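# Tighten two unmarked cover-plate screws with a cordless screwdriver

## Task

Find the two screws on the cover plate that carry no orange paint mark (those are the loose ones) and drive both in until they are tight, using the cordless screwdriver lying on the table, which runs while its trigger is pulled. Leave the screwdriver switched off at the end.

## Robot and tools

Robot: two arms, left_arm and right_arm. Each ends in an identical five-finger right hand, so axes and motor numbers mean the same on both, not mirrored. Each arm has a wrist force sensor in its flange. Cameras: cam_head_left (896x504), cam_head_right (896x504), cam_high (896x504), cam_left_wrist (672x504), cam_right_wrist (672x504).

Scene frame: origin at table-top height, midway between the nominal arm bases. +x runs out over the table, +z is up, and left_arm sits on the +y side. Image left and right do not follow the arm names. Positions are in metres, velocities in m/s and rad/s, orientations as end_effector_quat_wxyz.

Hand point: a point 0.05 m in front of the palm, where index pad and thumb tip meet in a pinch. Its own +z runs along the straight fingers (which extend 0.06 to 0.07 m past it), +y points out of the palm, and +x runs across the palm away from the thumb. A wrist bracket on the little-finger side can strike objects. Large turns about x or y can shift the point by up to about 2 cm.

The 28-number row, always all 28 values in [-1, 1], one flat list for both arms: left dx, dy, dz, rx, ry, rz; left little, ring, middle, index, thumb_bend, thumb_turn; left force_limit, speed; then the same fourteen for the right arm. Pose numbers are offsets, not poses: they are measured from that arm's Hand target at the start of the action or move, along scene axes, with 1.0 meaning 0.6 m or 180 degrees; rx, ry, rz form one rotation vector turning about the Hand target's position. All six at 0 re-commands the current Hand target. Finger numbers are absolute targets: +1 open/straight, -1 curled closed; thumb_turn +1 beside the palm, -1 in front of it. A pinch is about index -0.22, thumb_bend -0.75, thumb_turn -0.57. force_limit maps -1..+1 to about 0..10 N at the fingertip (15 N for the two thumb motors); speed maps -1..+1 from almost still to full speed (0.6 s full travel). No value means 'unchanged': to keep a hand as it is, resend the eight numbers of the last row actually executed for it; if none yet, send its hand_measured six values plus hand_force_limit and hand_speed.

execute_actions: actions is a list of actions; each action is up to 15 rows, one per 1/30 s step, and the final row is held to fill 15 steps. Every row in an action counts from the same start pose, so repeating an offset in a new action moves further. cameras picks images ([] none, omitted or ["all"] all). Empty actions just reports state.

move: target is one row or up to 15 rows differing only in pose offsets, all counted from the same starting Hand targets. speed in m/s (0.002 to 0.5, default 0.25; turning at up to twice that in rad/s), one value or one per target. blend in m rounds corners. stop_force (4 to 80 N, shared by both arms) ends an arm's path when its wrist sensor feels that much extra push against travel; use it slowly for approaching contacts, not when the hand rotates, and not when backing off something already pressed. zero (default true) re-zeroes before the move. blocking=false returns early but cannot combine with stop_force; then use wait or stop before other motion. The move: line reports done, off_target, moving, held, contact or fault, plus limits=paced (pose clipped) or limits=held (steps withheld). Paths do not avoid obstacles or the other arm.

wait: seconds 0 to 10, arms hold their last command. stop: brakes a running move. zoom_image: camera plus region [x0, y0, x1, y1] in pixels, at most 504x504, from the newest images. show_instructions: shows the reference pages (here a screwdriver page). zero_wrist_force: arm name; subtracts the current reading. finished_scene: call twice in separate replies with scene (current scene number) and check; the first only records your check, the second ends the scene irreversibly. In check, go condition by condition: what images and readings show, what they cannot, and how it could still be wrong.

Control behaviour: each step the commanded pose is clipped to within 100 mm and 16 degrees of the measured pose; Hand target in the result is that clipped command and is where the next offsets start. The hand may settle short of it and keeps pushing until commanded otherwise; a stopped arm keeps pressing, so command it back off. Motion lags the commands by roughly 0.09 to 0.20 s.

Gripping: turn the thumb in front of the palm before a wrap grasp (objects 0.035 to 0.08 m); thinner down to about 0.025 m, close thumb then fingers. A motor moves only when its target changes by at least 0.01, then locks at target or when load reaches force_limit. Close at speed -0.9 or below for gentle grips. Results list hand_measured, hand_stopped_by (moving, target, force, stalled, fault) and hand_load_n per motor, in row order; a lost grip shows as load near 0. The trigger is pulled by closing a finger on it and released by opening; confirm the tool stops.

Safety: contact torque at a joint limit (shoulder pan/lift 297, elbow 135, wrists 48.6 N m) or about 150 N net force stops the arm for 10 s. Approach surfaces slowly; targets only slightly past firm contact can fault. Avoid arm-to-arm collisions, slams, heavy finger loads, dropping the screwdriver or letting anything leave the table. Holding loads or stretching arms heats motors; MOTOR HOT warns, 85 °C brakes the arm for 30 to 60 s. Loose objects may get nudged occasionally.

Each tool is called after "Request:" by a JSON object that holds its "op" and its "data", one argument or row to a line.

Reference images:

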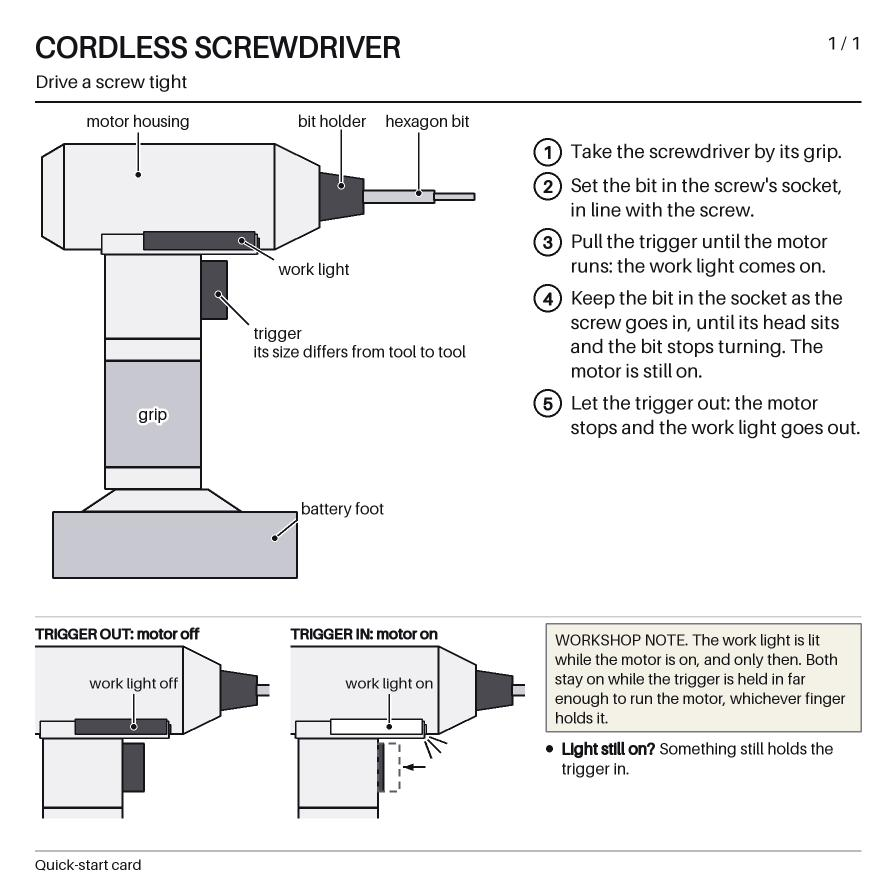

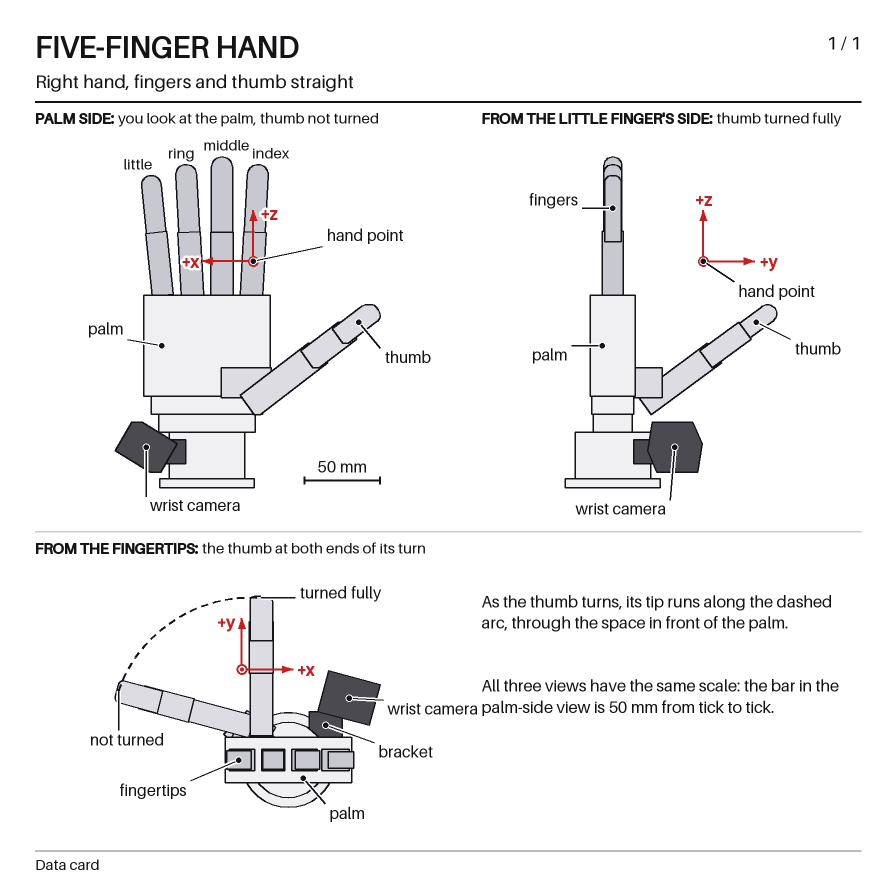

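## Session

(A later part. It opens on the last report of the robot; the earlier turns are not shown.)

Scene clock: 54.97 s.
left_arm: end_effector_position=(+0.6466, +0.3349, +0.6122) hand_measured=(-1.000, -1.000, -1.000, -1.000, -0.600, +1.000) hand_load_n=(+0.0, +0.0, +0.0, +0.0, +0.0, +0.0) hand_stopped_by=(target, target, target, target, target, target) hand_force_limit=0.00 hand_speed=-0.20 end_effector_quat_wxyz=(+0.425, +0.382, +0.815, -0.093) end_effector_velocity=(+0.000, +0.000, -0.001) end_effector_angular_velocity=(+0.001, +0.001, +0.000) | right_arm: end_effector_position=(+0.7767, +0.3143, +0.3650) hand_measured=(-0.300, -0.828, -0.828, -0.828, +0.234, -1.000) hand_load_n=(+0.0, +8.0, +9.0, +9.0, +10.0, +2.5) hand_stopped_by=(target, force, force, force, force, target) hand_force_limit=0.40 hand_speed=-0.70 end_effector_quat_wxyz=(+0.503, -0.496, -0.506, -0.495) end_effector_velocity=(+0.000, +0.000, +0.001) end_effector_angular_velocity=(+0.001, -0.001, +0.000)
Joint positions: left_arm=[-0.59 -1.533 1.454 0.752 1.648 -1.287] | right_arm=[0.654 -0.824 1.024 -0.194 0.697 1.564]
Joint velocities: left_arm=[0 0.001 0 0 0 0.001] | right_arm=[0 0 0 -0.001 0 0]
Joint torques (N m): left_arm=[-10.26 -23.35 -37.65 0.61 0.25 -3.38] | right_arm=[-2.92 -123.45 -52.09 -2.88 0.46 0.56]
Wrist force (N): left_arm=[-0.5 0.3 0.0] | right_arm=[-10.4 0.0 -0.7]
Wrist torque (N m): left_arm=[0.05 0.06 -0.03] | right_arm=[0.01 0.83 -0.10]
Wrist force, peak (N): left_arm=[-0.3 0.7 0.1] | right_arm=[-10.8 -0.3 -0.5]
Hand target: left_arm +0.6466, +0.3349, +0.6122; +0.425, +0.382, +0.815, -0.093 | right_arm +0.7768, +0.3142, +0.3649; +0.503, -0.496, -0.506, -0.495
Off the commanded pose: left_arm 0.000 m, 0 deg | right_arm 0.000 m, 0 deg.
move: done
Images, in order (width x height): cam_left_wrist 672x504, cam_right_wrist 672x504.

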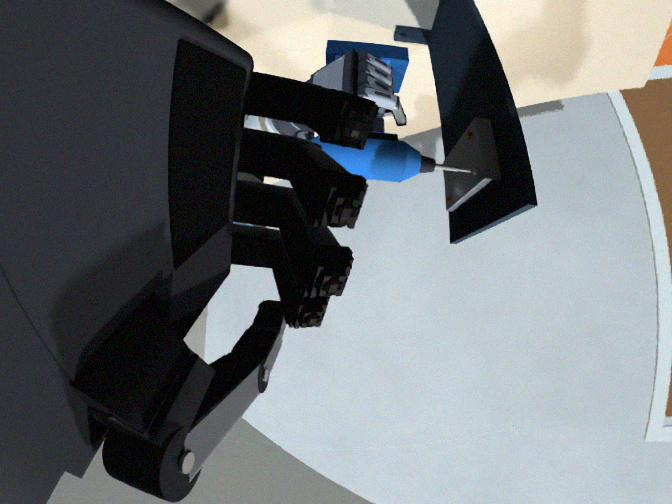

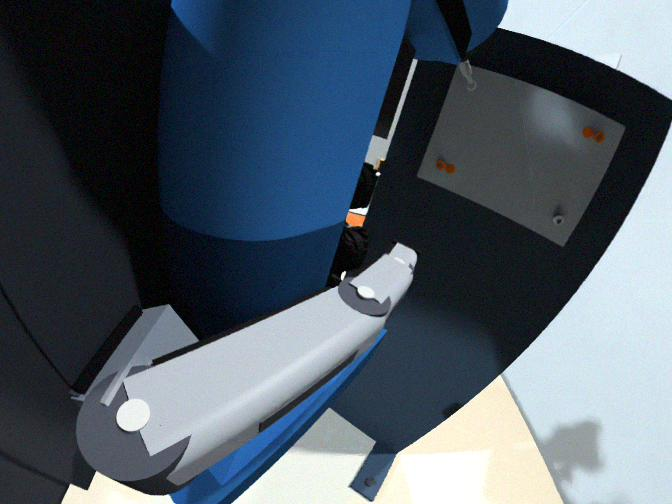

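Request:
{"op": "move", "data": {
  "target": [0,0,0,0,0,0,-1,-1,-1,-1,-0.6,1,0,-0.2,0,0,0.001,0,0,0,-0.98,-0.95,-0.95,-0.95,-0.45,-1,1,-0.7],
  "speed": 0.02,
  "cameras": []
}}

Request:
{"op": "move", "data": {
  "target": [0,0,0,0,0,0,-1,-1,-1,-1,-0.6,1,0,-0.2,0.0098,0.0135,0,0,0,0,-0.98,-0.95,-0.95,-0.95,-0.45,-1,1,-0.7],
  "speed": 0.004,
  "stop_force": 5,
  "cameras": ["cam_left_wrist","cam_right_wrist"]
}}

Request:
{"op": "zoom_image", "data": {
  "camera": "cam_left_wrist",
  "region": [450, 150, 490, 190]
}}

Request:
{"op": "zoom_image", "data": {
  "camera": "cam_right_wrist",
  "region": [440, 50, 500, 100]
}}

Scene clock: 56.33 s.
left_arm: end_effector_position=(+0.6466, +0.3349, +0.6122) hand_measured=(-1.000, -1.000, -1.000, -1.000, -0.600, +1.000) hand_load_n=(+0.0, +0.0, +0.0, +0.0, +0.0, +0.0) hand_stopped_by=(target, target, target, target, target, target) hand_force_limit=0.00 hand_speed=-0.20 end_effector_quat_wxyz=(+0.425, +0.382, +0.815, -0.093) end_effector_velocity=(+0.000, +0.000, +0.000) end_effector_angular_velocity=(+0.001, +0.000, +0.000) | right_arm: end_effector_position=(+0.7768, +0.3142, +0.3655) hand_measured=(-0.696, -0.828, -0.828, -0.828, +0.234, -1.000) hand_load_n=(+10.5, +7.5, +8.5, +9.0, +10.0, +2.5) hand_stopped_by=(force, force, force, force, force, target) hand_force_limit=1.00 hand_speed=-0.70 end_effector_quat_wxyz=(+0.503, -0.496, -0.506, -0.495) end_effector_velocity=(+0.000, +0.000, -0.001) end_effector_angular_velocity=(+0.000, +0.001, +0.001)
Joint positions: left_arm=[-0.59 -1.533 1.454 0.752 1.648 -1.287] | right_arm=[0.653 -0.824 1.024 -0.193 0.697 1.564]
Joint velocities: left_arm=[-0.001 0 0 0 -0.001 0] | right_arm=[0 0 0 0 0 0]
Joint torques (N m): left_arm=[-15.3 -22.53 -41.96 1.34 -0.68 -3.62] | right_arm=[-14.97 -131.02 -53.77 -2.18 -0.86 0.44]
Wrist force (N): left_arm=[-0.5 -0.1 0.2] | right_arm=[-10.5 0.2 -0.5]
Wrist torque (N m): left_arm=[-0.02 0.05 -0.03] | right_arm=[0.03 0.85 -0.10]
Wrist force, peak (N): left_arm=[-0.7 0.3 -0.2] | right_arm=[-10.6 0.2 -0.9]
Hand target: left_arm +0.6466, +0.3349, +0.6122; +0.425, +0.382, +0.815, -0.093 | right_arm +0.7768, +0.3142, +0.3655; +0.503, -0.496, -0.506, -0.495
Off the commanded pose: left_arm 0.000 m, 0 deg | right_arm 0.000 m, 0 deg.
move: done
No camera images: "cameras" was empty.

Scene clock: 59.40 s.
left_arm: end_effector_position=(+0.6466, +0.3349, +0.6122) hand_measured=(-1.000, -1.000, -1.000, -1.000, -0.600, +1.000) hand_load_n=(+0.0, +0.0, +0.0, +0.0, +0.0, +0.0) hand_stopped_by=(target, target, target, target, target, target) hand_force_limit=0.00 hand_speed=-0.20 end_effector_quat_wxyz=(+0.425, +0.382, +0.815, -0.093) end_effector_velocity=(+0.000, -0.001, +0.000) end_effector_angular_velocity=(+0.001, -0.001, -0.002) | right_arm: end_effector_position=(+0.7814, +0.3207, +0.3654) hand_measured=(-0.696, -0.828, -0.828, -0.828, +0.234, -1.000) hand_load_n=(+10.5, +7.0, +8.5, +9.0, +10.0, +2.5) hand_stopped_by=(force, force, force, force, force, target) hand_force_limit=1.00 hand_speed=-0.70 end_effector_quat_wxyz=(+0.503, -0.496, -0.506, -0.495) end_effector_velocity=(+0.000, +0.000, +0.000) end_effector_angular_velocity=(+0.000, +0.000, +0.000)
Joint positions: left_arm=[-0.59 -1.533 1.454 0.752 1.648 -1.287] | right_arm=[0.655 -0.809 0.997 -0.182 0.699 1.564]
Joint velocities: left_arm=[-0.001 0 0 0 0 0.001] | right_arm=[0 0 0 0 0 0]
Joint torques (N m): left_arm=[-10.61 -26.07 -47.75 3.21 -0.13 -3.52] | right_arm=[-2.72 -135.93 -58.32 -7.92 1.6 0.83]
Wrist force (N): left_arm=[-0.3 0.3 0.2] | right_arm=[-16.9 -12.1 -15.6]
Wrist torque (N m): left_arm=[0.04 0.03 -0.01] | right_arm=[-0.18 1.47 -1.63]
Wrist force, peak (N): left_arm=[-0.6 0.5 0.2] | right_arm=[-18.1 -12.5 -15.9]
Hand target: left_arm +0.6466, +0.3349, +0.6122; +0.425, +0.382, +0.815, -0.093 | right_arm +0.7814, +0.3207, +0.3655; +0.503, -0.496, -0.506, -0.495
Off the commanded pose: left_arm 0.000 m, 0 deg | right_arm 0.002 m, 0 deg.
move: contact (right_arm)
Images, in order (width x height): cam_left_wrist 672x504, cam_right_wrist 672x504.

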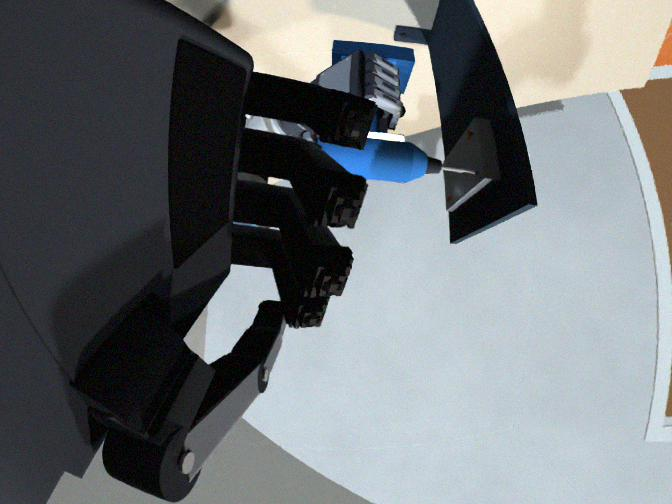

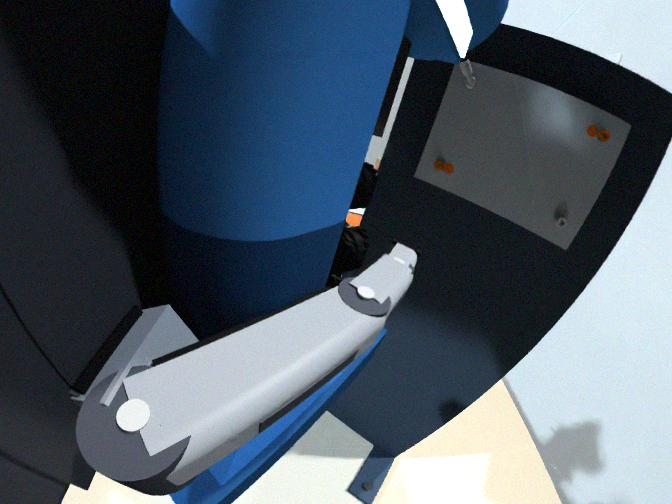

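Scaled by 12.600 from the camera's 672x504 image, which has a finer 960x720 frame.

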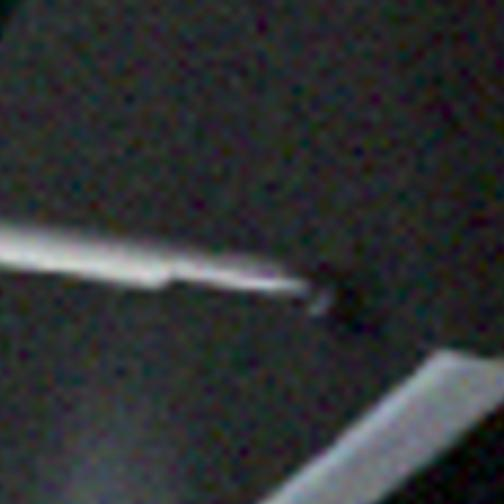

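Scaled by 8.400 from the camera's 672x504 image, which has a finer 960x720 frame.

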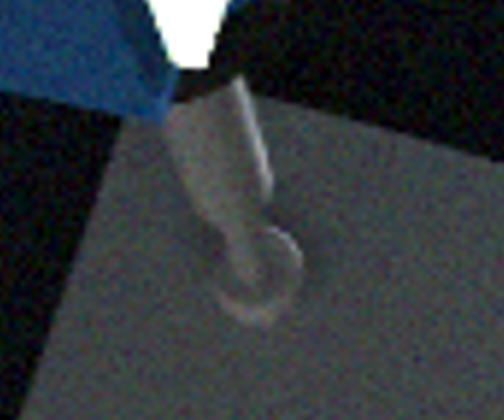

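Request:
{"op": "zoom_image", "data": {
  "camera": "cam_left_wrist",
  "region": [460, 160, 490, 190]
}}

Request:
{"op": "move", "data": {
  "target": [0,0,0,0,0,0,-1,-1,-1,-1,-0.6,1,0,-0.2,0.0039,0.0054,0,0,0,0,-0.98,-0.95,-0.95,-0.95,-0.45,-1,1,-0.7],
  "speed": 0.003,
  "stop_force": 6,
  "cameras": ["cam_left_wrist","cam_right_wrist"]
}}

Request:
{"op": "zoom_image", "data": {
  "camera": "cam_left_wrist",
  "region": [460, 160, 490, 190]
}}

Request:
{"op": "zoom_image", "data": {
  "camera": "cam_right_wrist",
  "region": [440, 50, 500, 100]
}}

Scaled by 16.800 from the camera's 672x504 image, which has a finer 960x720 frame.

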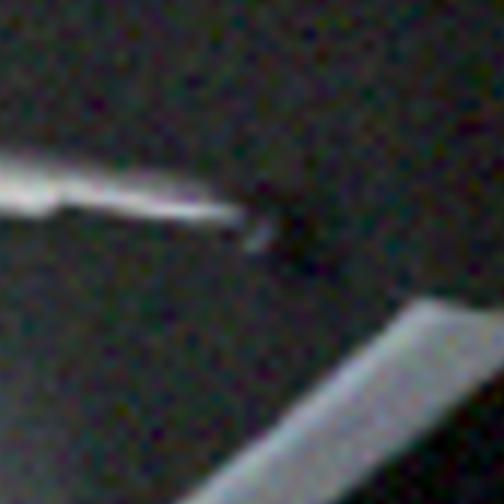

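Scene clock: 60.47 s.
left_arm: end_effector_position=(+0.6466, +0.3349, +0.6122) hand_measured=(-1.000, -1.000, -1.000, -1.000, -0.600, +1.000) hand_load_n=(+0.0, +0.0, +0.5, +0.0, +0.0, +0.0) hand_stopped_by=(target, target, target, target, target, target) hand_force_limit=0.00 hand_speed=-0.20 end_effector_quat_wxyz=(+0.425, +0.382, +0.815, -0.093) end_effector_velocity=(+0.000, +0.001, +0.000) end_effector_angular_velocity=(-0.001, -0.001, +0.001) | right_arm: end_effector_position=(+0.7815, +0.3207, +0.3655) hand_measured=(-0.696, -0.828, -0.828, -0.828, +0.234, -1.000) hand_load_n=(+11.0, +7.0, +8.5, +9.0, +10.0, +2.5) hand_stopped_by=(force, force, force, force, force, target) hand_force_limit=1.00 hand_speed=-0.70 end_effector_quat_wxyz=(+0.503, -0.496, -0.506, -0.495) end_effector_velocity=(+0.000, +0.000, +0.000) end_effector_angular_velocity=(+0.000, +0.000, -0.001)
Joint positions: left_arm=[-0.59 -1.533 1.454 0.752 1.648 -1.287] | right_arm=[0.655 -0.809 0.997 -0.182 0.699 1.564]
Joint velocities: left_arm=[0.001 0 0 0 0 0] | right_arm=[0 0 0 0 0 0]
Joint torques (N m): left_arm=[-12.33 -27.5 -48.17 3.75 -0.31 -3.27] | right_arm=[-3.13 -138.29 -56.51 -9.5 3.31 0.63]
Wrist force (N): left_arm=[-0.4 0.3 0.5] | right_arm=[-20.6 -16.2 -20.3]
Wrist torque (N m): left_arm=[0.03 0.04 -0.02] | right_arm=[-0.25 1.95 -1.97]
Wrist force, peak (N): left_arm=[-0.5 0.6 0.4] | right_arm=[-22.2 -20.2 -24.8]
Hand target: left_arm +0.6466, +0.3349, +0.6122; +0.425, +0.382, +0.815, -0.093 | right_arm +0.7815, +0.3207, +0.3655; +0.503, -0.496, -0.506, -0.495
Off the commanded pose: left_arm 0.000 m, 0 deg | right_arm 0.004 m, 0 deg.
move: contact (right_arm)
Images, in order (width x height): cam_left_wrist 672x504, cam_right_wrist 672x504.

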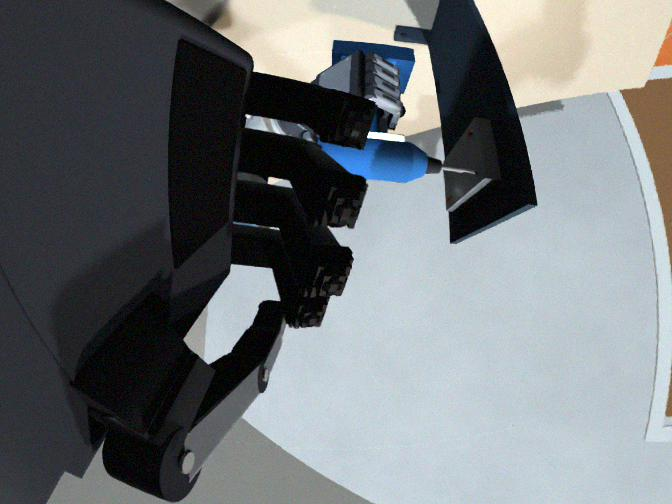

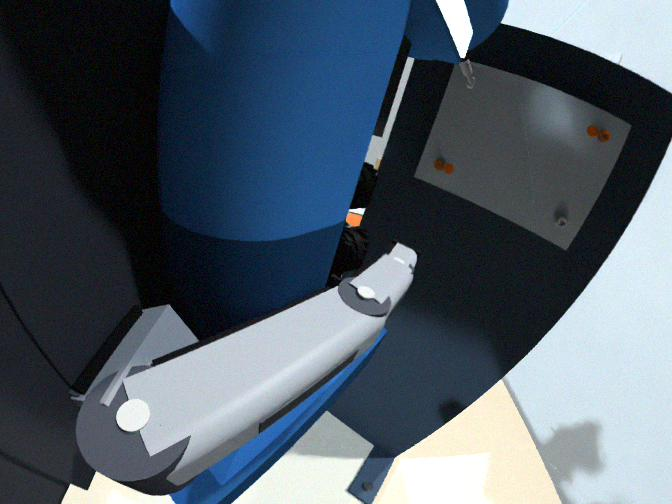

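Scaled by 16.800 from the camera's 672x504 image, which has a finer 960x720 frame.

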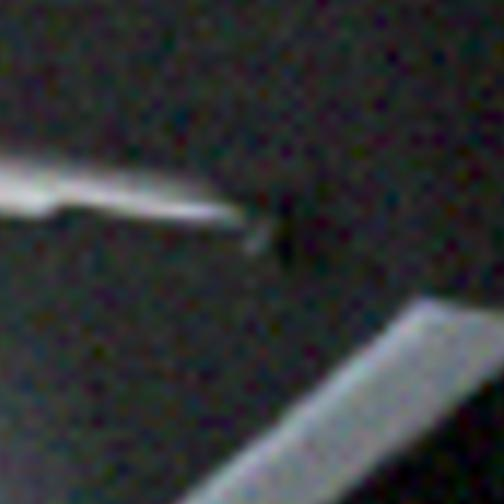

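Scaled by 8.400 from the camera's 672x504 image, which has a finer 960x720 frame.

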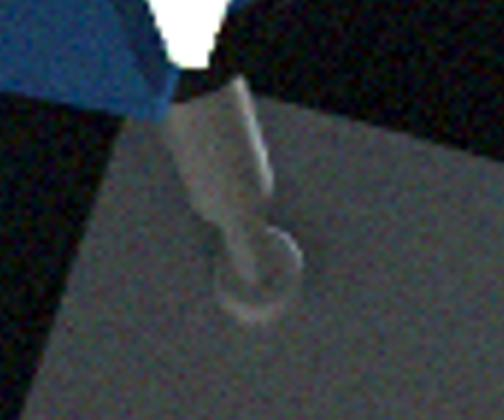

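Request:
{"op": "wait", "data": {
  "seconds": 0.3,
  "cameras": ["cam_left_wrist","cam_right_wrist"]
}}

Request:
{"op": "zoom_image", "data": {
  "camera": "cam_right_wrist",
  "region": [455, 55, 485, 85]
}}

Request:
{"op": "wait", "data": {
  "seconds": 0.3,
  "cameras": ["cam_left_wrist","cam_right_wrist"]
}}

Request:
{"op": "zoom_image", "data": {
  "camera": "cam_right_wrist",
  "region": [455, 55, 485, 85]
}}

Scene clock: 61.20 s.
left_arm: end_effector_position=(+0.6466, +0.3349, +0.6122) hand_measured=(-1.000, -1.000, -1.000, -1.000, -0.600, +1.000) hand_load_n=(+0.0, +0.0, +0.0, +0.0, -0.5, +0.0) hand_stopped_by=(target, target, target, target, target, target) hand_force_limit=0.00 hand_speed=-0.20 end_effector_quat_wxyz=(+0.425, +0.382, +0.815, -0.093) end_effector_velocity=(+0.000, +0.000, +0.000) end_effector_angular_velocity=(-0.001, +0.000, +0.001) | right_arm: end_effector_position=(+0.7815, +0.3207, +0.3655) hand_measured=(-0.696, -0.828, -0.828, -0.828, +0.234, -1.000) hand_load_n=(+10.5, +7.0, +8.5, +9.0, +10.0, +2.5) hand_stopped_by=(force, force, force, force, force, target) hand_force_limit=1.00 hand_speed=-0.70 end_effector_quat_wxyz=(+0.503, -0.496, -0.506, -0.495) end_effector_velocity=(+0.000, +0.000, -0.001) end_effector_angular_velocity=(-0.001, +0.001, +0.000)
Joint positions: left_arm=[-0.59 -1.533 1.454 0.752 1.648 -1.287] | right_arm=[0.655 -0.809 0.997 -0.182 0.699 1.564]
Joint velocities: left_arm=[-0.001 0 0 0 0 -0.002] | right_arm=[0 0.001 0 0.001 0 0]
Joint torques (N m): left_arm=[-10.14 -30.18 -50.63 4.11 -0.4 -3.49] | right_arm=[-3.46 -137.26 -57.16 -8.74 3.1 0.47]
Wrist force (N): left_arm=[-0.4 0.7 0.0] | right_arm=[-20.2 -15.8 -20.3]
Wrist torque (N m): left_arm=[0.11 0.04 -0.01] | right_arm=[-0.23 1.88 -1.91]
Wrist force, peak (N): left_arm=[-0.4 0.7 0.0] | right_arm=[-20.4 -16.3 -20.9]
Hand target: left_arm +0.6466, +0.3349, +0.6122; +0.425, +0.382, +0.815, -0.093 | right_arm +0.7815, +0.3207, +0.3655; +0.503, -0.496, -0.506, -0.495
Off the commanded pose: left_arm 0.000 m, 0 deg | right_arm 0.004 m, 0 deg.
wait: 0.30 s; at rest from the start
Images, in order (width x height): cam_left_wrist 672x504, cam_right_wrist 672x504.

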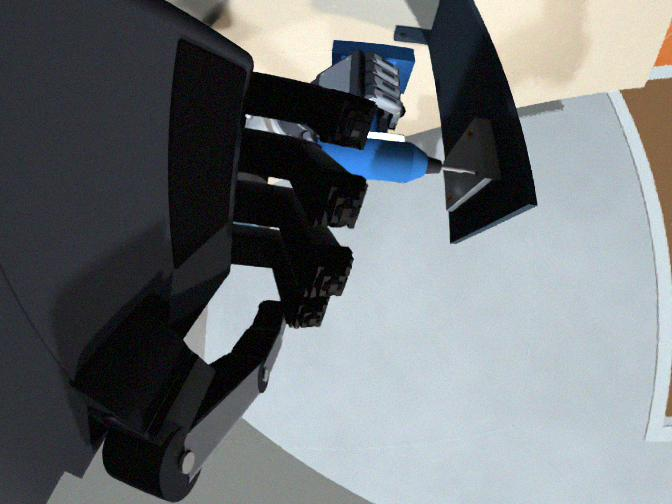

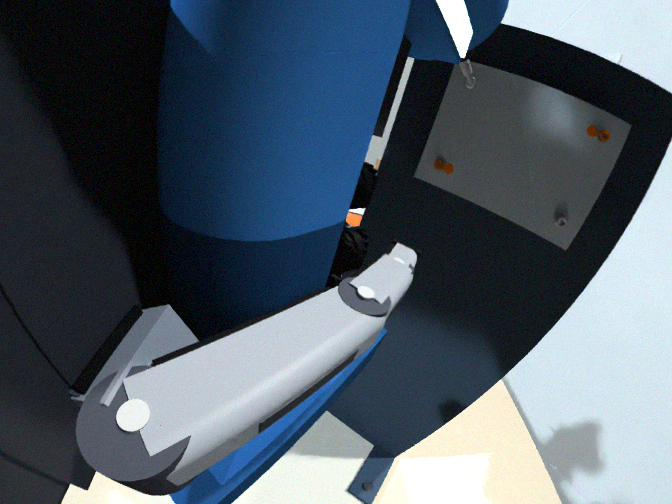

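Scaled by 16.800 from the camera's 672x504 image, which has a finer 960x720 frame.

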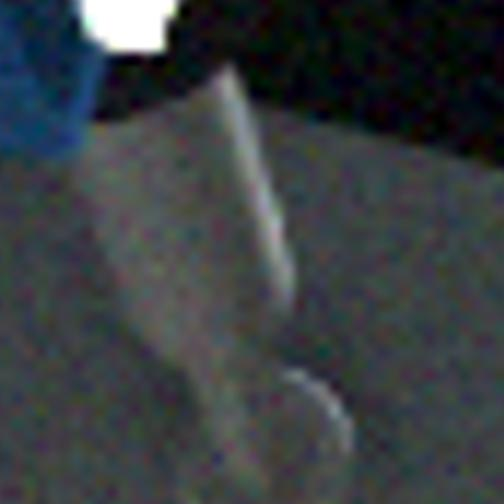

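Scene clock: 61.50 s.
left_arm: end_effector_position=(+0.6466, +0.3349, +0.6122) hand_measured=(-1.000, -1.000, -1.000, -1.000, -0.600, +1.000) hand_load_n=(+0.0, +0.0, +0.0, +0.0, +0.0, +0.0) hand_stopped_by=(target, target, target, target, target, target) hand_force_limit=0.00 hand_speed=-0.20 end_effector_quat_wxyz=(+0.425, +0.382, +0.815, -0.093) end_effector_velocity=(+0.000, +0.000, +0.000) end_effector_angular_velocity=(+0.000, +0.000, +0.000) | right_arm: end_effector_position=(+0.7815, +0.3207, +0.3655) hand_measured=(-0.696, -0.828, -0.828, -0.828, +0.234, -1.000) hand_load_n=(+10.5, +7.0, +8.0, +9.0, +10.0, +2.5) hand_stopped_by=(force, force, force, force, force, target) hand_force_limit=1.00 hand_speed=-0.70 end_effector_quat_wxyz=(+0.503, -0.496, -0.506, -0.495) end_effector_velocity=(+0.000, +0.000, +0.000) end_effector_angular_velocity=(+0.000, +0.000, +0.001)
Joint positions: left_arm=[-0.59 -1.533 1.454 0.752 1.648 -1.287] | right_arm=[0.655 -0.809 0.997 -0.182 0.699 1.564]
Joint velocities: left_arm=[0.001 0.001 0 0 0.001 0.001] | right_arm=[0 0 0 0 -0.001 0]
Joint torques (N m): left_arm=[-15.65 -29.93 -49.42 3.75 -0.74 -3.43] | right_arm=[-3.64 -138.01 -57.35 -8.37 3.32 0.58]
Wrist force (N): left_arm=[-0.8 -0.1 0.0] | right_arm=[-20.3 -15.7 -20.3]
Wrist torque (N m): left_arm=[0.00 0.12 -0.06] | right_arm=[-0.21 1.91 -1.92]
Wrist force, peak (N): left_arm=[-0.8 -0.1 0.0] | right_arm=[-20.7 -16.0 -20.2]
Hand target: left_arm +0.6466, +0.3349, +0.6122; +0.425, +0.382, +0.815, -0.093 | right_arm +0.7815, +0.3207, +0.3655; +0.503, -0.496, -0.506, -0.495
Off the commanded pose: left_arm 0.000 m, 0 deg | right_arm 0.004 m, 0 deg.
wait: 0.30 s; at rest by 0.17 s
Images, in order (width x height): cam_left_wrist 672x504, cam_right_wrist 672x504.

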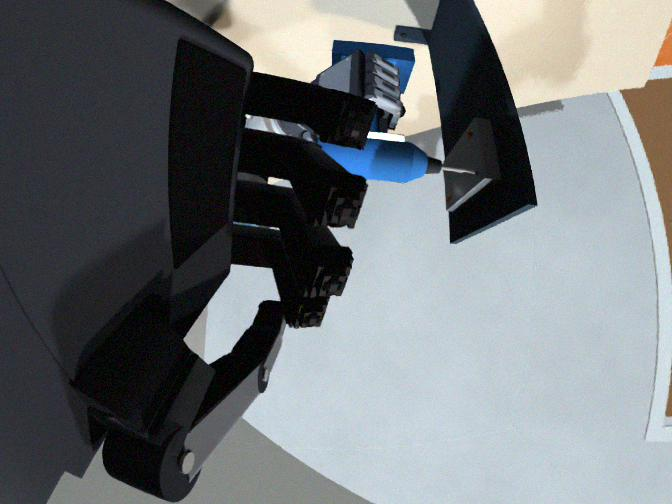

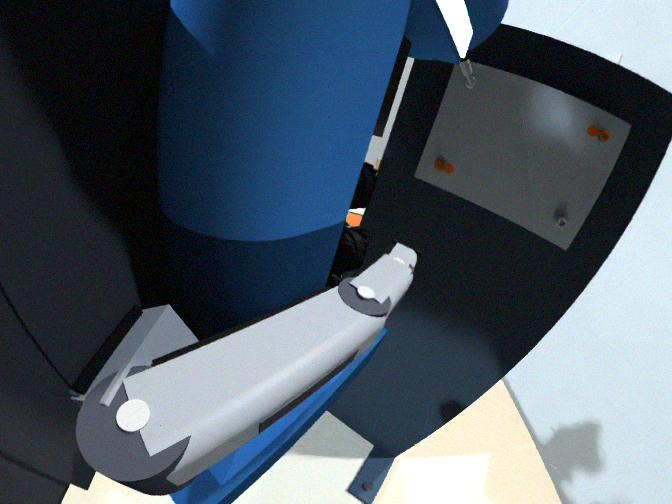

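Scaled by 16.800 from the camera's 672x504 image, which has a finer 960x720 frame.

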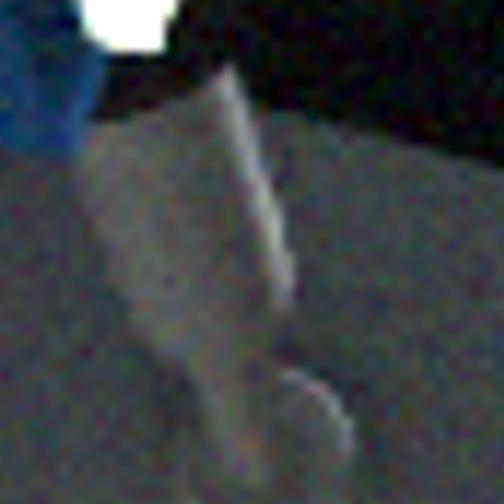

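Request:
{"op": "move", "data": {
  "target": [0,0,0,0,0,0,-1,-1,-1,-1,-0.6,1,0,-0.2,0,0,0,0,0,0,-0.3,-0.95,-0.95,-0.95,-0.45,-1,0.4,-0.7],
  "speed": 0.02,
  "cameras": []
}}

Request:
{"op": "move", "data": {
  "target": [0,0,0,0,0,0,-1,-1,-1,-1,-0.6,1,0,-0.2,-0.0392,-0.0539,0,0,0,0,-0.3,-0.95,-0.95,-0.95,-0.45,-1,0.4,-0.7],
  "speed": 0.06,
  "cameras": ["cam_left_wrist","cam_right_wrist"]
}}

Request:
{"op": "zoom_image", "data": {
  "camera": "cam_left_wrist",
  "region": [430, 115, 500, 215]
}}

Request:
{"op": "zoom_image", "data": {
  "camera": "cam_right_wrist",
  "region": [400, 40, 630, 250]
}}

Scene clock: 63.23 s.
left_arm: end_effector_position=(+0.6466, +0.3349, +0.6122) hand_measured=(-1.000, -1.000, -1.000, -1.000, -0.600, +1.000) hand_load_n=(+0.0, +0.0, +0.0, +0.0, +0.0, +0.0) hand_stopped_by=(target, target, target, target, target, target) hand_force_limit=0.00 hand_speed=-0.20 end_effector_quat_wxyz=(+0.425, +0.382, +0.815, -0.093) end_effector_velocity=(+0.000, +0.000, +0.000) end_effector_angular_velocity=(+0.000, +0.001, +0.001) | right_arm: end_effector_position=(+0.7815, +0.3207, +0.3656) hand_measured=(-0.300, -0.828, -0.828, -0.828, +0.234, -1.000) hand_load_n=(-0.5, +8.0, +9.0, +9.0, +10.0, +3.0) hand_stopped_by=(target, force, force, force, force, target) hand_force_limit=0.40 hand_speed=-0.70 end_effector_quat_wxyz=(+0.503, -0.496, -0.506, -0.495) end_effector_velocity=(+0.000, +0.000, +0.000) end_effector_angular_velocity=(+0.000, +0.000, +0.000)
Joint positions: left_arm=[-0.59 -1.533 1.454 0.752 1.648 -1.287] | right_arm=[0.655 -0.809 0.997 -0.182 0.699 1.564]
Joint velocities: left_arm=[0 0 0 0.001 -0.001 -0.001] | right_arm=[0 0 0 0 0 0]
Joint torques (N m): left_arm=[-9.51 -31.51 -49.87 3.38 -0.62 -3.43] | right_arm=[-2.98 -133.9 -56.54 -4.06 -0.02 0.44]
Wrist force (N): left_arm=[-0.7 0.2 0.2] | right_arm=[-14.0 -0.3 -2.2]
Wrist torque (N m): left_arm=[0.04 0.08 -0.04] | right_arm=[-0.10 0.82 0.12]
Wrist force, peak (N): left_arm=[-0.8 0.2 0.1] | right_arm=[-20.6 -15.6 -21.6]
Hand target: left_arm +0.6466, +0.3349, +0.6122; +0.425, +0.382, +0.815, -0.093 | right_arm +0.7815, +0.3207, +0.3655; +0.503, -0.496, -0.506, -0.495
Off the commanded pose: left_arm 0.000 m, 0 deg | right_arm 0.000 m, 0 deg.
move: done
No camera images: "cameras" was empty.

Scene clock: 64.23 s.
left_arm: end_effector_position=(+0.6466, +0.3349, +0.6122) hand_measured=(-1.000, -1.000, -1.000, -1.000, -0.600, +1.000) hand_load_n=(+0.0, +0.0, +0.0, +0.0, -0.5, +0.0) hand_stopped_by=(target, target, target, target, target, target) hand_force_limit=0.00 hand_speed=-0.20 end_effector_quat_wxyz=(+0.425, +0.382, +0.815, -0.093) end_effector_velocity=(+0.000, -0.001, +0.000) end_effector_angular_velocity=(+0.001, +0.000, -0.001) | right_arm: end_effector_position=(+0.7581, +0.2883, +0.3656) hand_measured=(-0.300, -0.828, -0.828, -0.828, +0.234, -1.000) hand_load_n=(+0.0, +8.0, +9.0, +9.5, +10.0, +3.0) hand_stopped_by=(target, force, force, force, force, target) hand_force_limit=0.40 hand_speed=-0.70 end_effector_quat_wxyz=(+0.503, -0.496, -0.506, -0.496) end_effector_velocity=(+0.000, +0.000, +0.000) end_effector_angular_velocity=(+0.000, +0.001, -0.001)
Joint positions: left_arm=[-0.59 -1.533 1.454 0.752 1.648 -1.287] | right_arm=[0.646 -0.883 1.125 -0.236 0.689 1.563]
Joint velocities: left_arm=[-0.001 0.001 0 0 -0.001 0.001] | right_arm=[0 0.001 -0.001 0.001 0 0]
Joint torques (N m): left_arm=[-11.08 -29.98 -49.99 3.65 -0.42 -2.81] | right_arm=[7.93 -107.13 -54.73 -1.67 1.49 1.22]
Wrist force (N): left_arm=[-0.4 0.5 -0.1] | right_arm=[-10.5 0.3 -0.5]
Wrist torque (N m): left_arm=[0.08 0.05 -0.01] | right_arm=[0.05 0.83 -0.09]
Wrist force, peak (N): left_arm=[-0.6 0.4 -0.5] | right_arm=[-14.4 -0.2 -1.8]
Hand target: left_arm +0.6466, +0.3349, +0.6122; +0.425, +0.382, +0.815, -0.093 | right_arm +0.7579, +0.2884, +0.3655; +0.503, -0.496, -0.506, -0.495
Off the commanded pose: left_arm 0.000 m, 0 deg | right_arm 0.000 m, 0 deg.
move: done
Images, in order (width x height): cam_left_wrist 672x504, cam_right_wrist 672x504.

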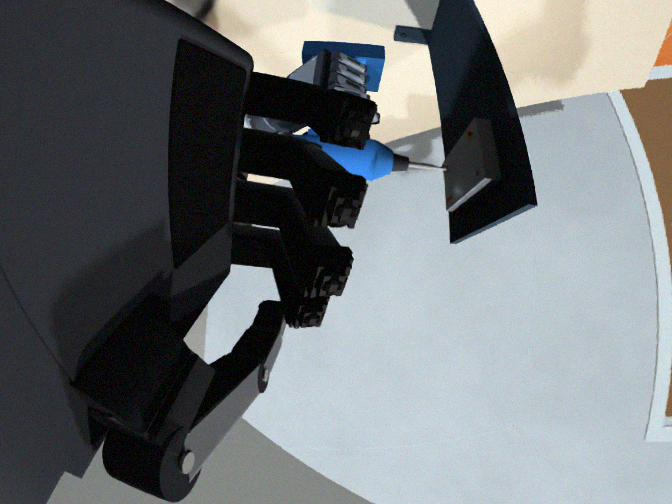

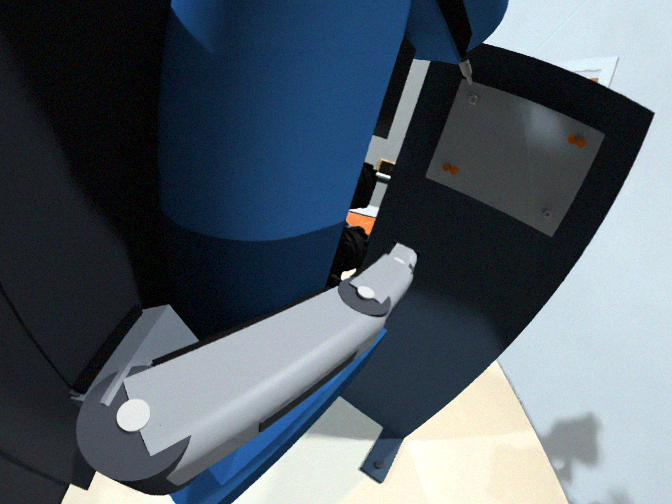

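Scaled by 5.040 from the camera's 672x504 image, which has a finer 960x720 frame.

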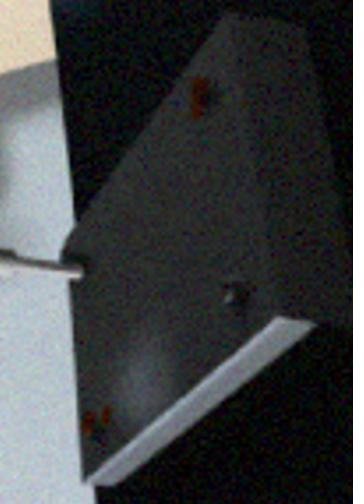

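Scaled by 2.191 from the camera's 672x504 image, which has a finer 960x720 frame.

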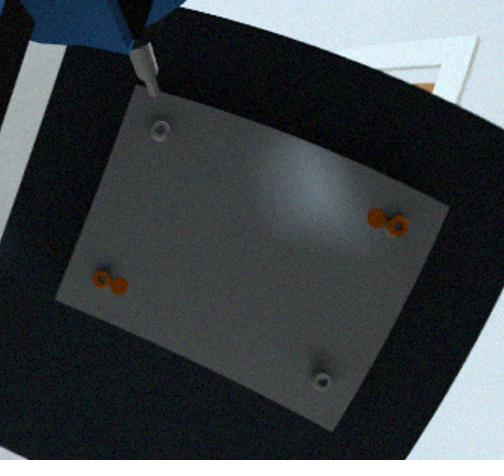

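Request:
{"op": "move", "data": {
  "target": [0,0,0,0,0,0,-1,-1,-1,-1,-0.6,1,0,-0.2,0.1267,-0.0917,-0.1042,0,0,0,-0.3,-0.95,-0.95,-0.95,-0.45,-1,0.4,-0.7],
  "speed": 0.08,
  "cameras": ["cam_left_wrist","cam_right_wrist"]
}}

Request:
{"op": "zoom_image", "data": {
  "camera": "cam_left_wrist",
  "region": [400, 115, 500, 215]
}}

Request:
{"op": "zoom_image", "data": {
  "camera": "cam_right_wrist",
  "region": [400, 40, 560, 170]
}}

Scene clock: 66.17 s.
left_arm: end_effector_position=(+0.6466, +0.3349, +0.6122) hand_measured=(-1.000, -1.000, -1.000, -1.000, -0.600, +1.000) hand_load_n=(+0.0, +0.0, +0.0, +0.0, +0.0, +0.0) hand_stopped_by=(target, target, target, target, target, target) hand_force_limit=0.00 hand_speed=-0.20 end_effector_quat_wxyz=(+0.425, +0.382, +0.815, -0.093) end_effector_velocity=(+0.000, +0.000, +0.000) end_effector_angular_velocity=(+0.000, +0.001, +0.000) | right_arm: end_effector_position=(+0.8341, +0.2333, +0.3028) hand_measured=(-0.300, -0.828, -0.828, -0.828, +0.234, -1.000) hand_load_n=(-0.5, +7.5, +9.5, +9.5, +10.0, +3.0) hand_stopped_by=(target, force, force, force, force, target) hand_force_limit=0.40 hand_speed=-0.70 end_effector_quat_wxyz=(+0.503, -0.496, -0.506, -0.495) end_effector_velocity=(-0.002, +0.002, +0.002) end_effector_angular_velocity=(-0.001, +0.001, -0.001)
Joint positions: left_arm=[-0.59 -1.533 1.454 0.752 1.648 -1.287] | right_arm=[0.551 -0.834 1.155 -0.314 0.594 1.563]
Joint velocities: left_arm=[0 0 0 0 0 -0.001] | right_arm=[0.003 -0.002 0 0.003 0.004 0]
Joint torques (N m): left_arm=[-10.47 -31.69 -48.41 3.19 -0.19 -3.65] | right_arm=[14.09 -126.28 -51.48 -0.51 3.34 -0.68]
Wrist force (N): left_arm=[-0.2 0.2 0.3] | right_arm=[-10.1 -0.1 -0.6]
Wrist torque (N m): left_arm=[0.02 0.01 0.00] | right_arm=[-0.01 0.80 -0.09]
Wrist force, peak (N): left_arm=[-0.7 0.6 0.0] | right_arm=[-11.5 1.1 -1.7]
Hand target: left_arm +0.6466, +0.3349, +0.6122; +0.425, +0.382, +0.815, -0.093 | right_arm +0.8339, +0.2334, +0.3030; +0.503, -0.496, -0.506, -0.495
Off the commanded pose: left_arm 0.000 m, 0 deg | right_arm 0.000 m, 0 deg.
move: done
Images, in order (width x height): cam_left_wrist 672x504, cam_right_wrist 672x504.

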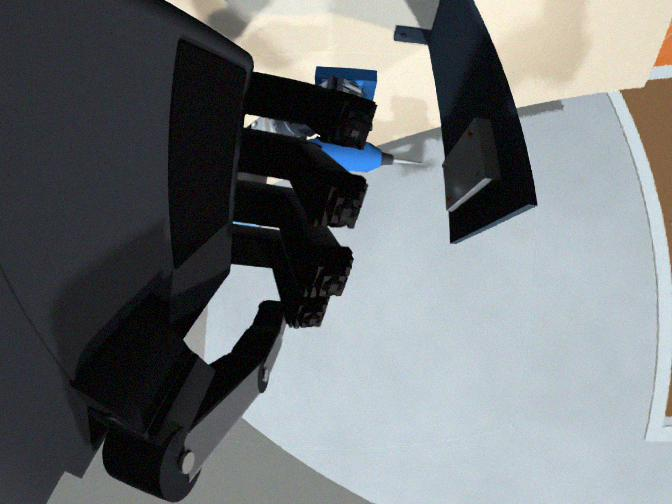

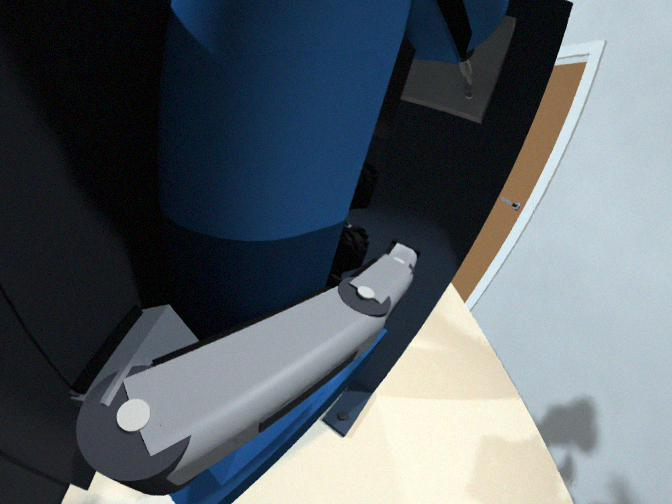

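Scaled by 5.040 from the camera's 672x504 image, which has a finer 960x720 frame.

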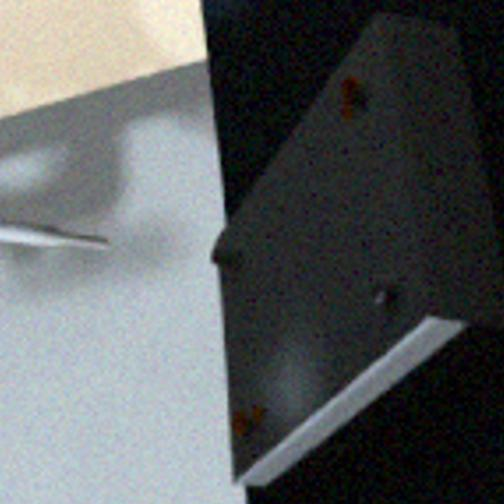

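Scaled by 3.150 from the camera's 672x504 image, which has a finer 960x720 frame.

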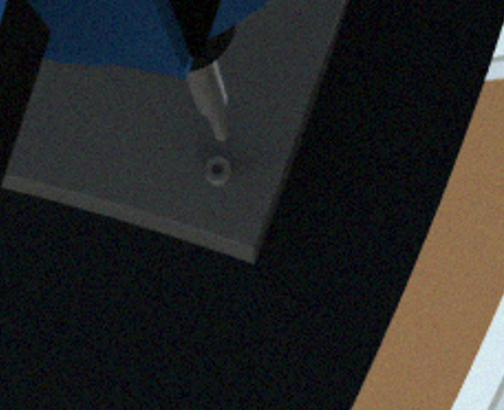

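Request:
{"op": "move", "data": {
  "target": [0,0,0,0,0,0,-1,-1,-1,-1,-0.6,1,0,-0.2,0.0168,0.0331,0.0033,0,0,0,-0.3,-0.95,-0.95,-0.95,-0.45,-1,0.4,-0.7],
  "speed": 0.05,
  "cameras": ["cam_left_wrist","cam_right_wrist"]
}}

Request:
{"op": "zoom_image", "data": {
  "camera": "cam_left_wrist",
  "region": [420, 140, 470, 190]
}}

Request:
{"op": "zoom_image", "data": {
  "camera": "cam_right_wrist",
  "region": [440, 50, 500, 110]
}}

Scene clock: 67.27 s.
left_arm: end_effector_position=(+0.6466, +0.3349, +0.6122) hand_measured=(-1.000, -1.000, -1.000, -1.000, -0.600, +1.000) hand_load_n=(+0.0, +0.0, +0.0, +0.0, +0.0, +0.0) hand_stopped_by=(target, target, target, target, target, target) hand_force_limit=0.00 hand_speed=-0.20 end_effector_quat_wxyz=(+0.425, +0.382, +0.815, -0.093) end_effector_velocity=(+0.000, +0.000, +0.000) end_effector_angular_velocity=(+0.001, -0.001, +0.000) | right_arm: end_effector_position=(+0.8439, +0.2534, +0.3049) hand_measured=(-0.300, -0.828, -0.828, -0.828, +0.234, -1.000) hand_load_n=(+0.0, +8.0, +9.0, +9.0, +10.0, +2.5) hand_stopped_by=(target, force, force, force, force, target) hand_force_limit=0.40 hand_speed=-0.70 end_effector_quat_wxyz=(+0.503, -0.496, -0.506, -0.495) end_effector_velocity=(-0.001, -0.001, -0.001) end_effector_angular_velocity=(+0.000, -0.001, +0.000)
Joint positions: left_arm=[-0.59 -1.533 1.454 0.752 1.648 -1.287] | right_arm=[0.562 -0.798 1.087 -0.282 0.605 1.563]
Joint velocities: left_arm=[0 0 0 -0.001 -0.001 0.001] | right_arm=[0 -0.001 0.005 -0.004 -0.001 0]
Joint torques (N m): left_arm=[-11.2 -32.13 -49.14 3.46 -0.32 -3.45] | right_arm=[-13.58 -131.12 -41.99 -4.84 -1.1 -2.07]
Wrist force (N): left_arm=[-0.1 0.2 0.1] | right_arm=[-10.3 -0.1 -0.8]
Wrist torque (N m): left_arm=[0.04 0.00 0.00] | right_arm=[0.02 0.84 -0.10]
Wrist force, peak (N): left_arm=[-0.3 0.6 -0.3] | right_arm=[-10.9 -0.5 -1.1]
Hand target: left_arm +0.6466, +0.3349, +0.6122; +0.425, +0.382, +0.815, -0.093 | right_arm +0.8440, +0.2533, +0.3050; +0.503, -0.496, -0.506, -0.495
Off the commanded pose: left_arm 0.000 m, 0 deg | right_arm 0.000 m, 0 deg.
move: done
Images, in order (width x height): cam_left_wrist 672x504, cam_right_wrist 672x504.

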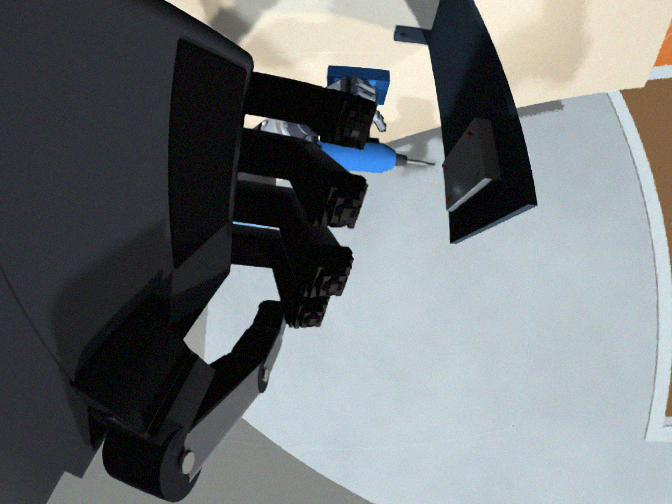

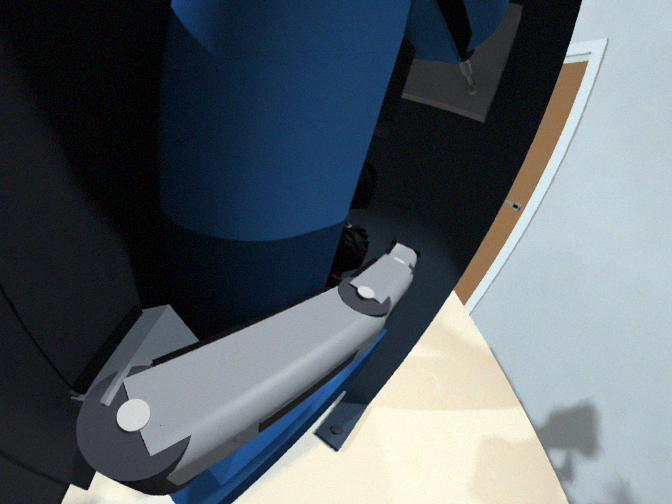

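Scaled by 10.080 from the camera's 672x504 image, which has a finer 960x720 frame.

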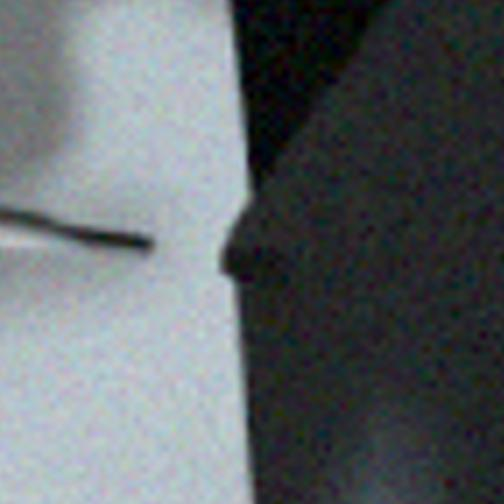

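Scaled by 8.400 from the camera's 672x504 image, which has a finer 960x720 frame.

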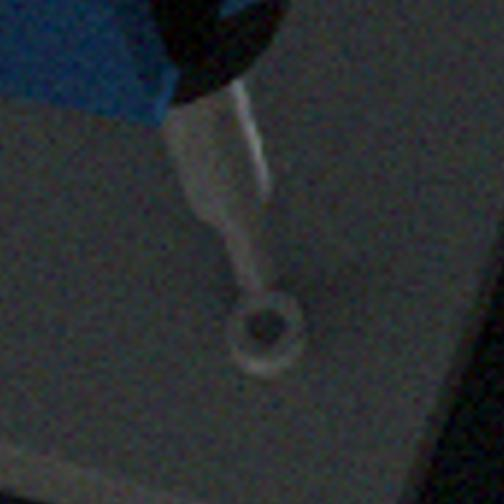

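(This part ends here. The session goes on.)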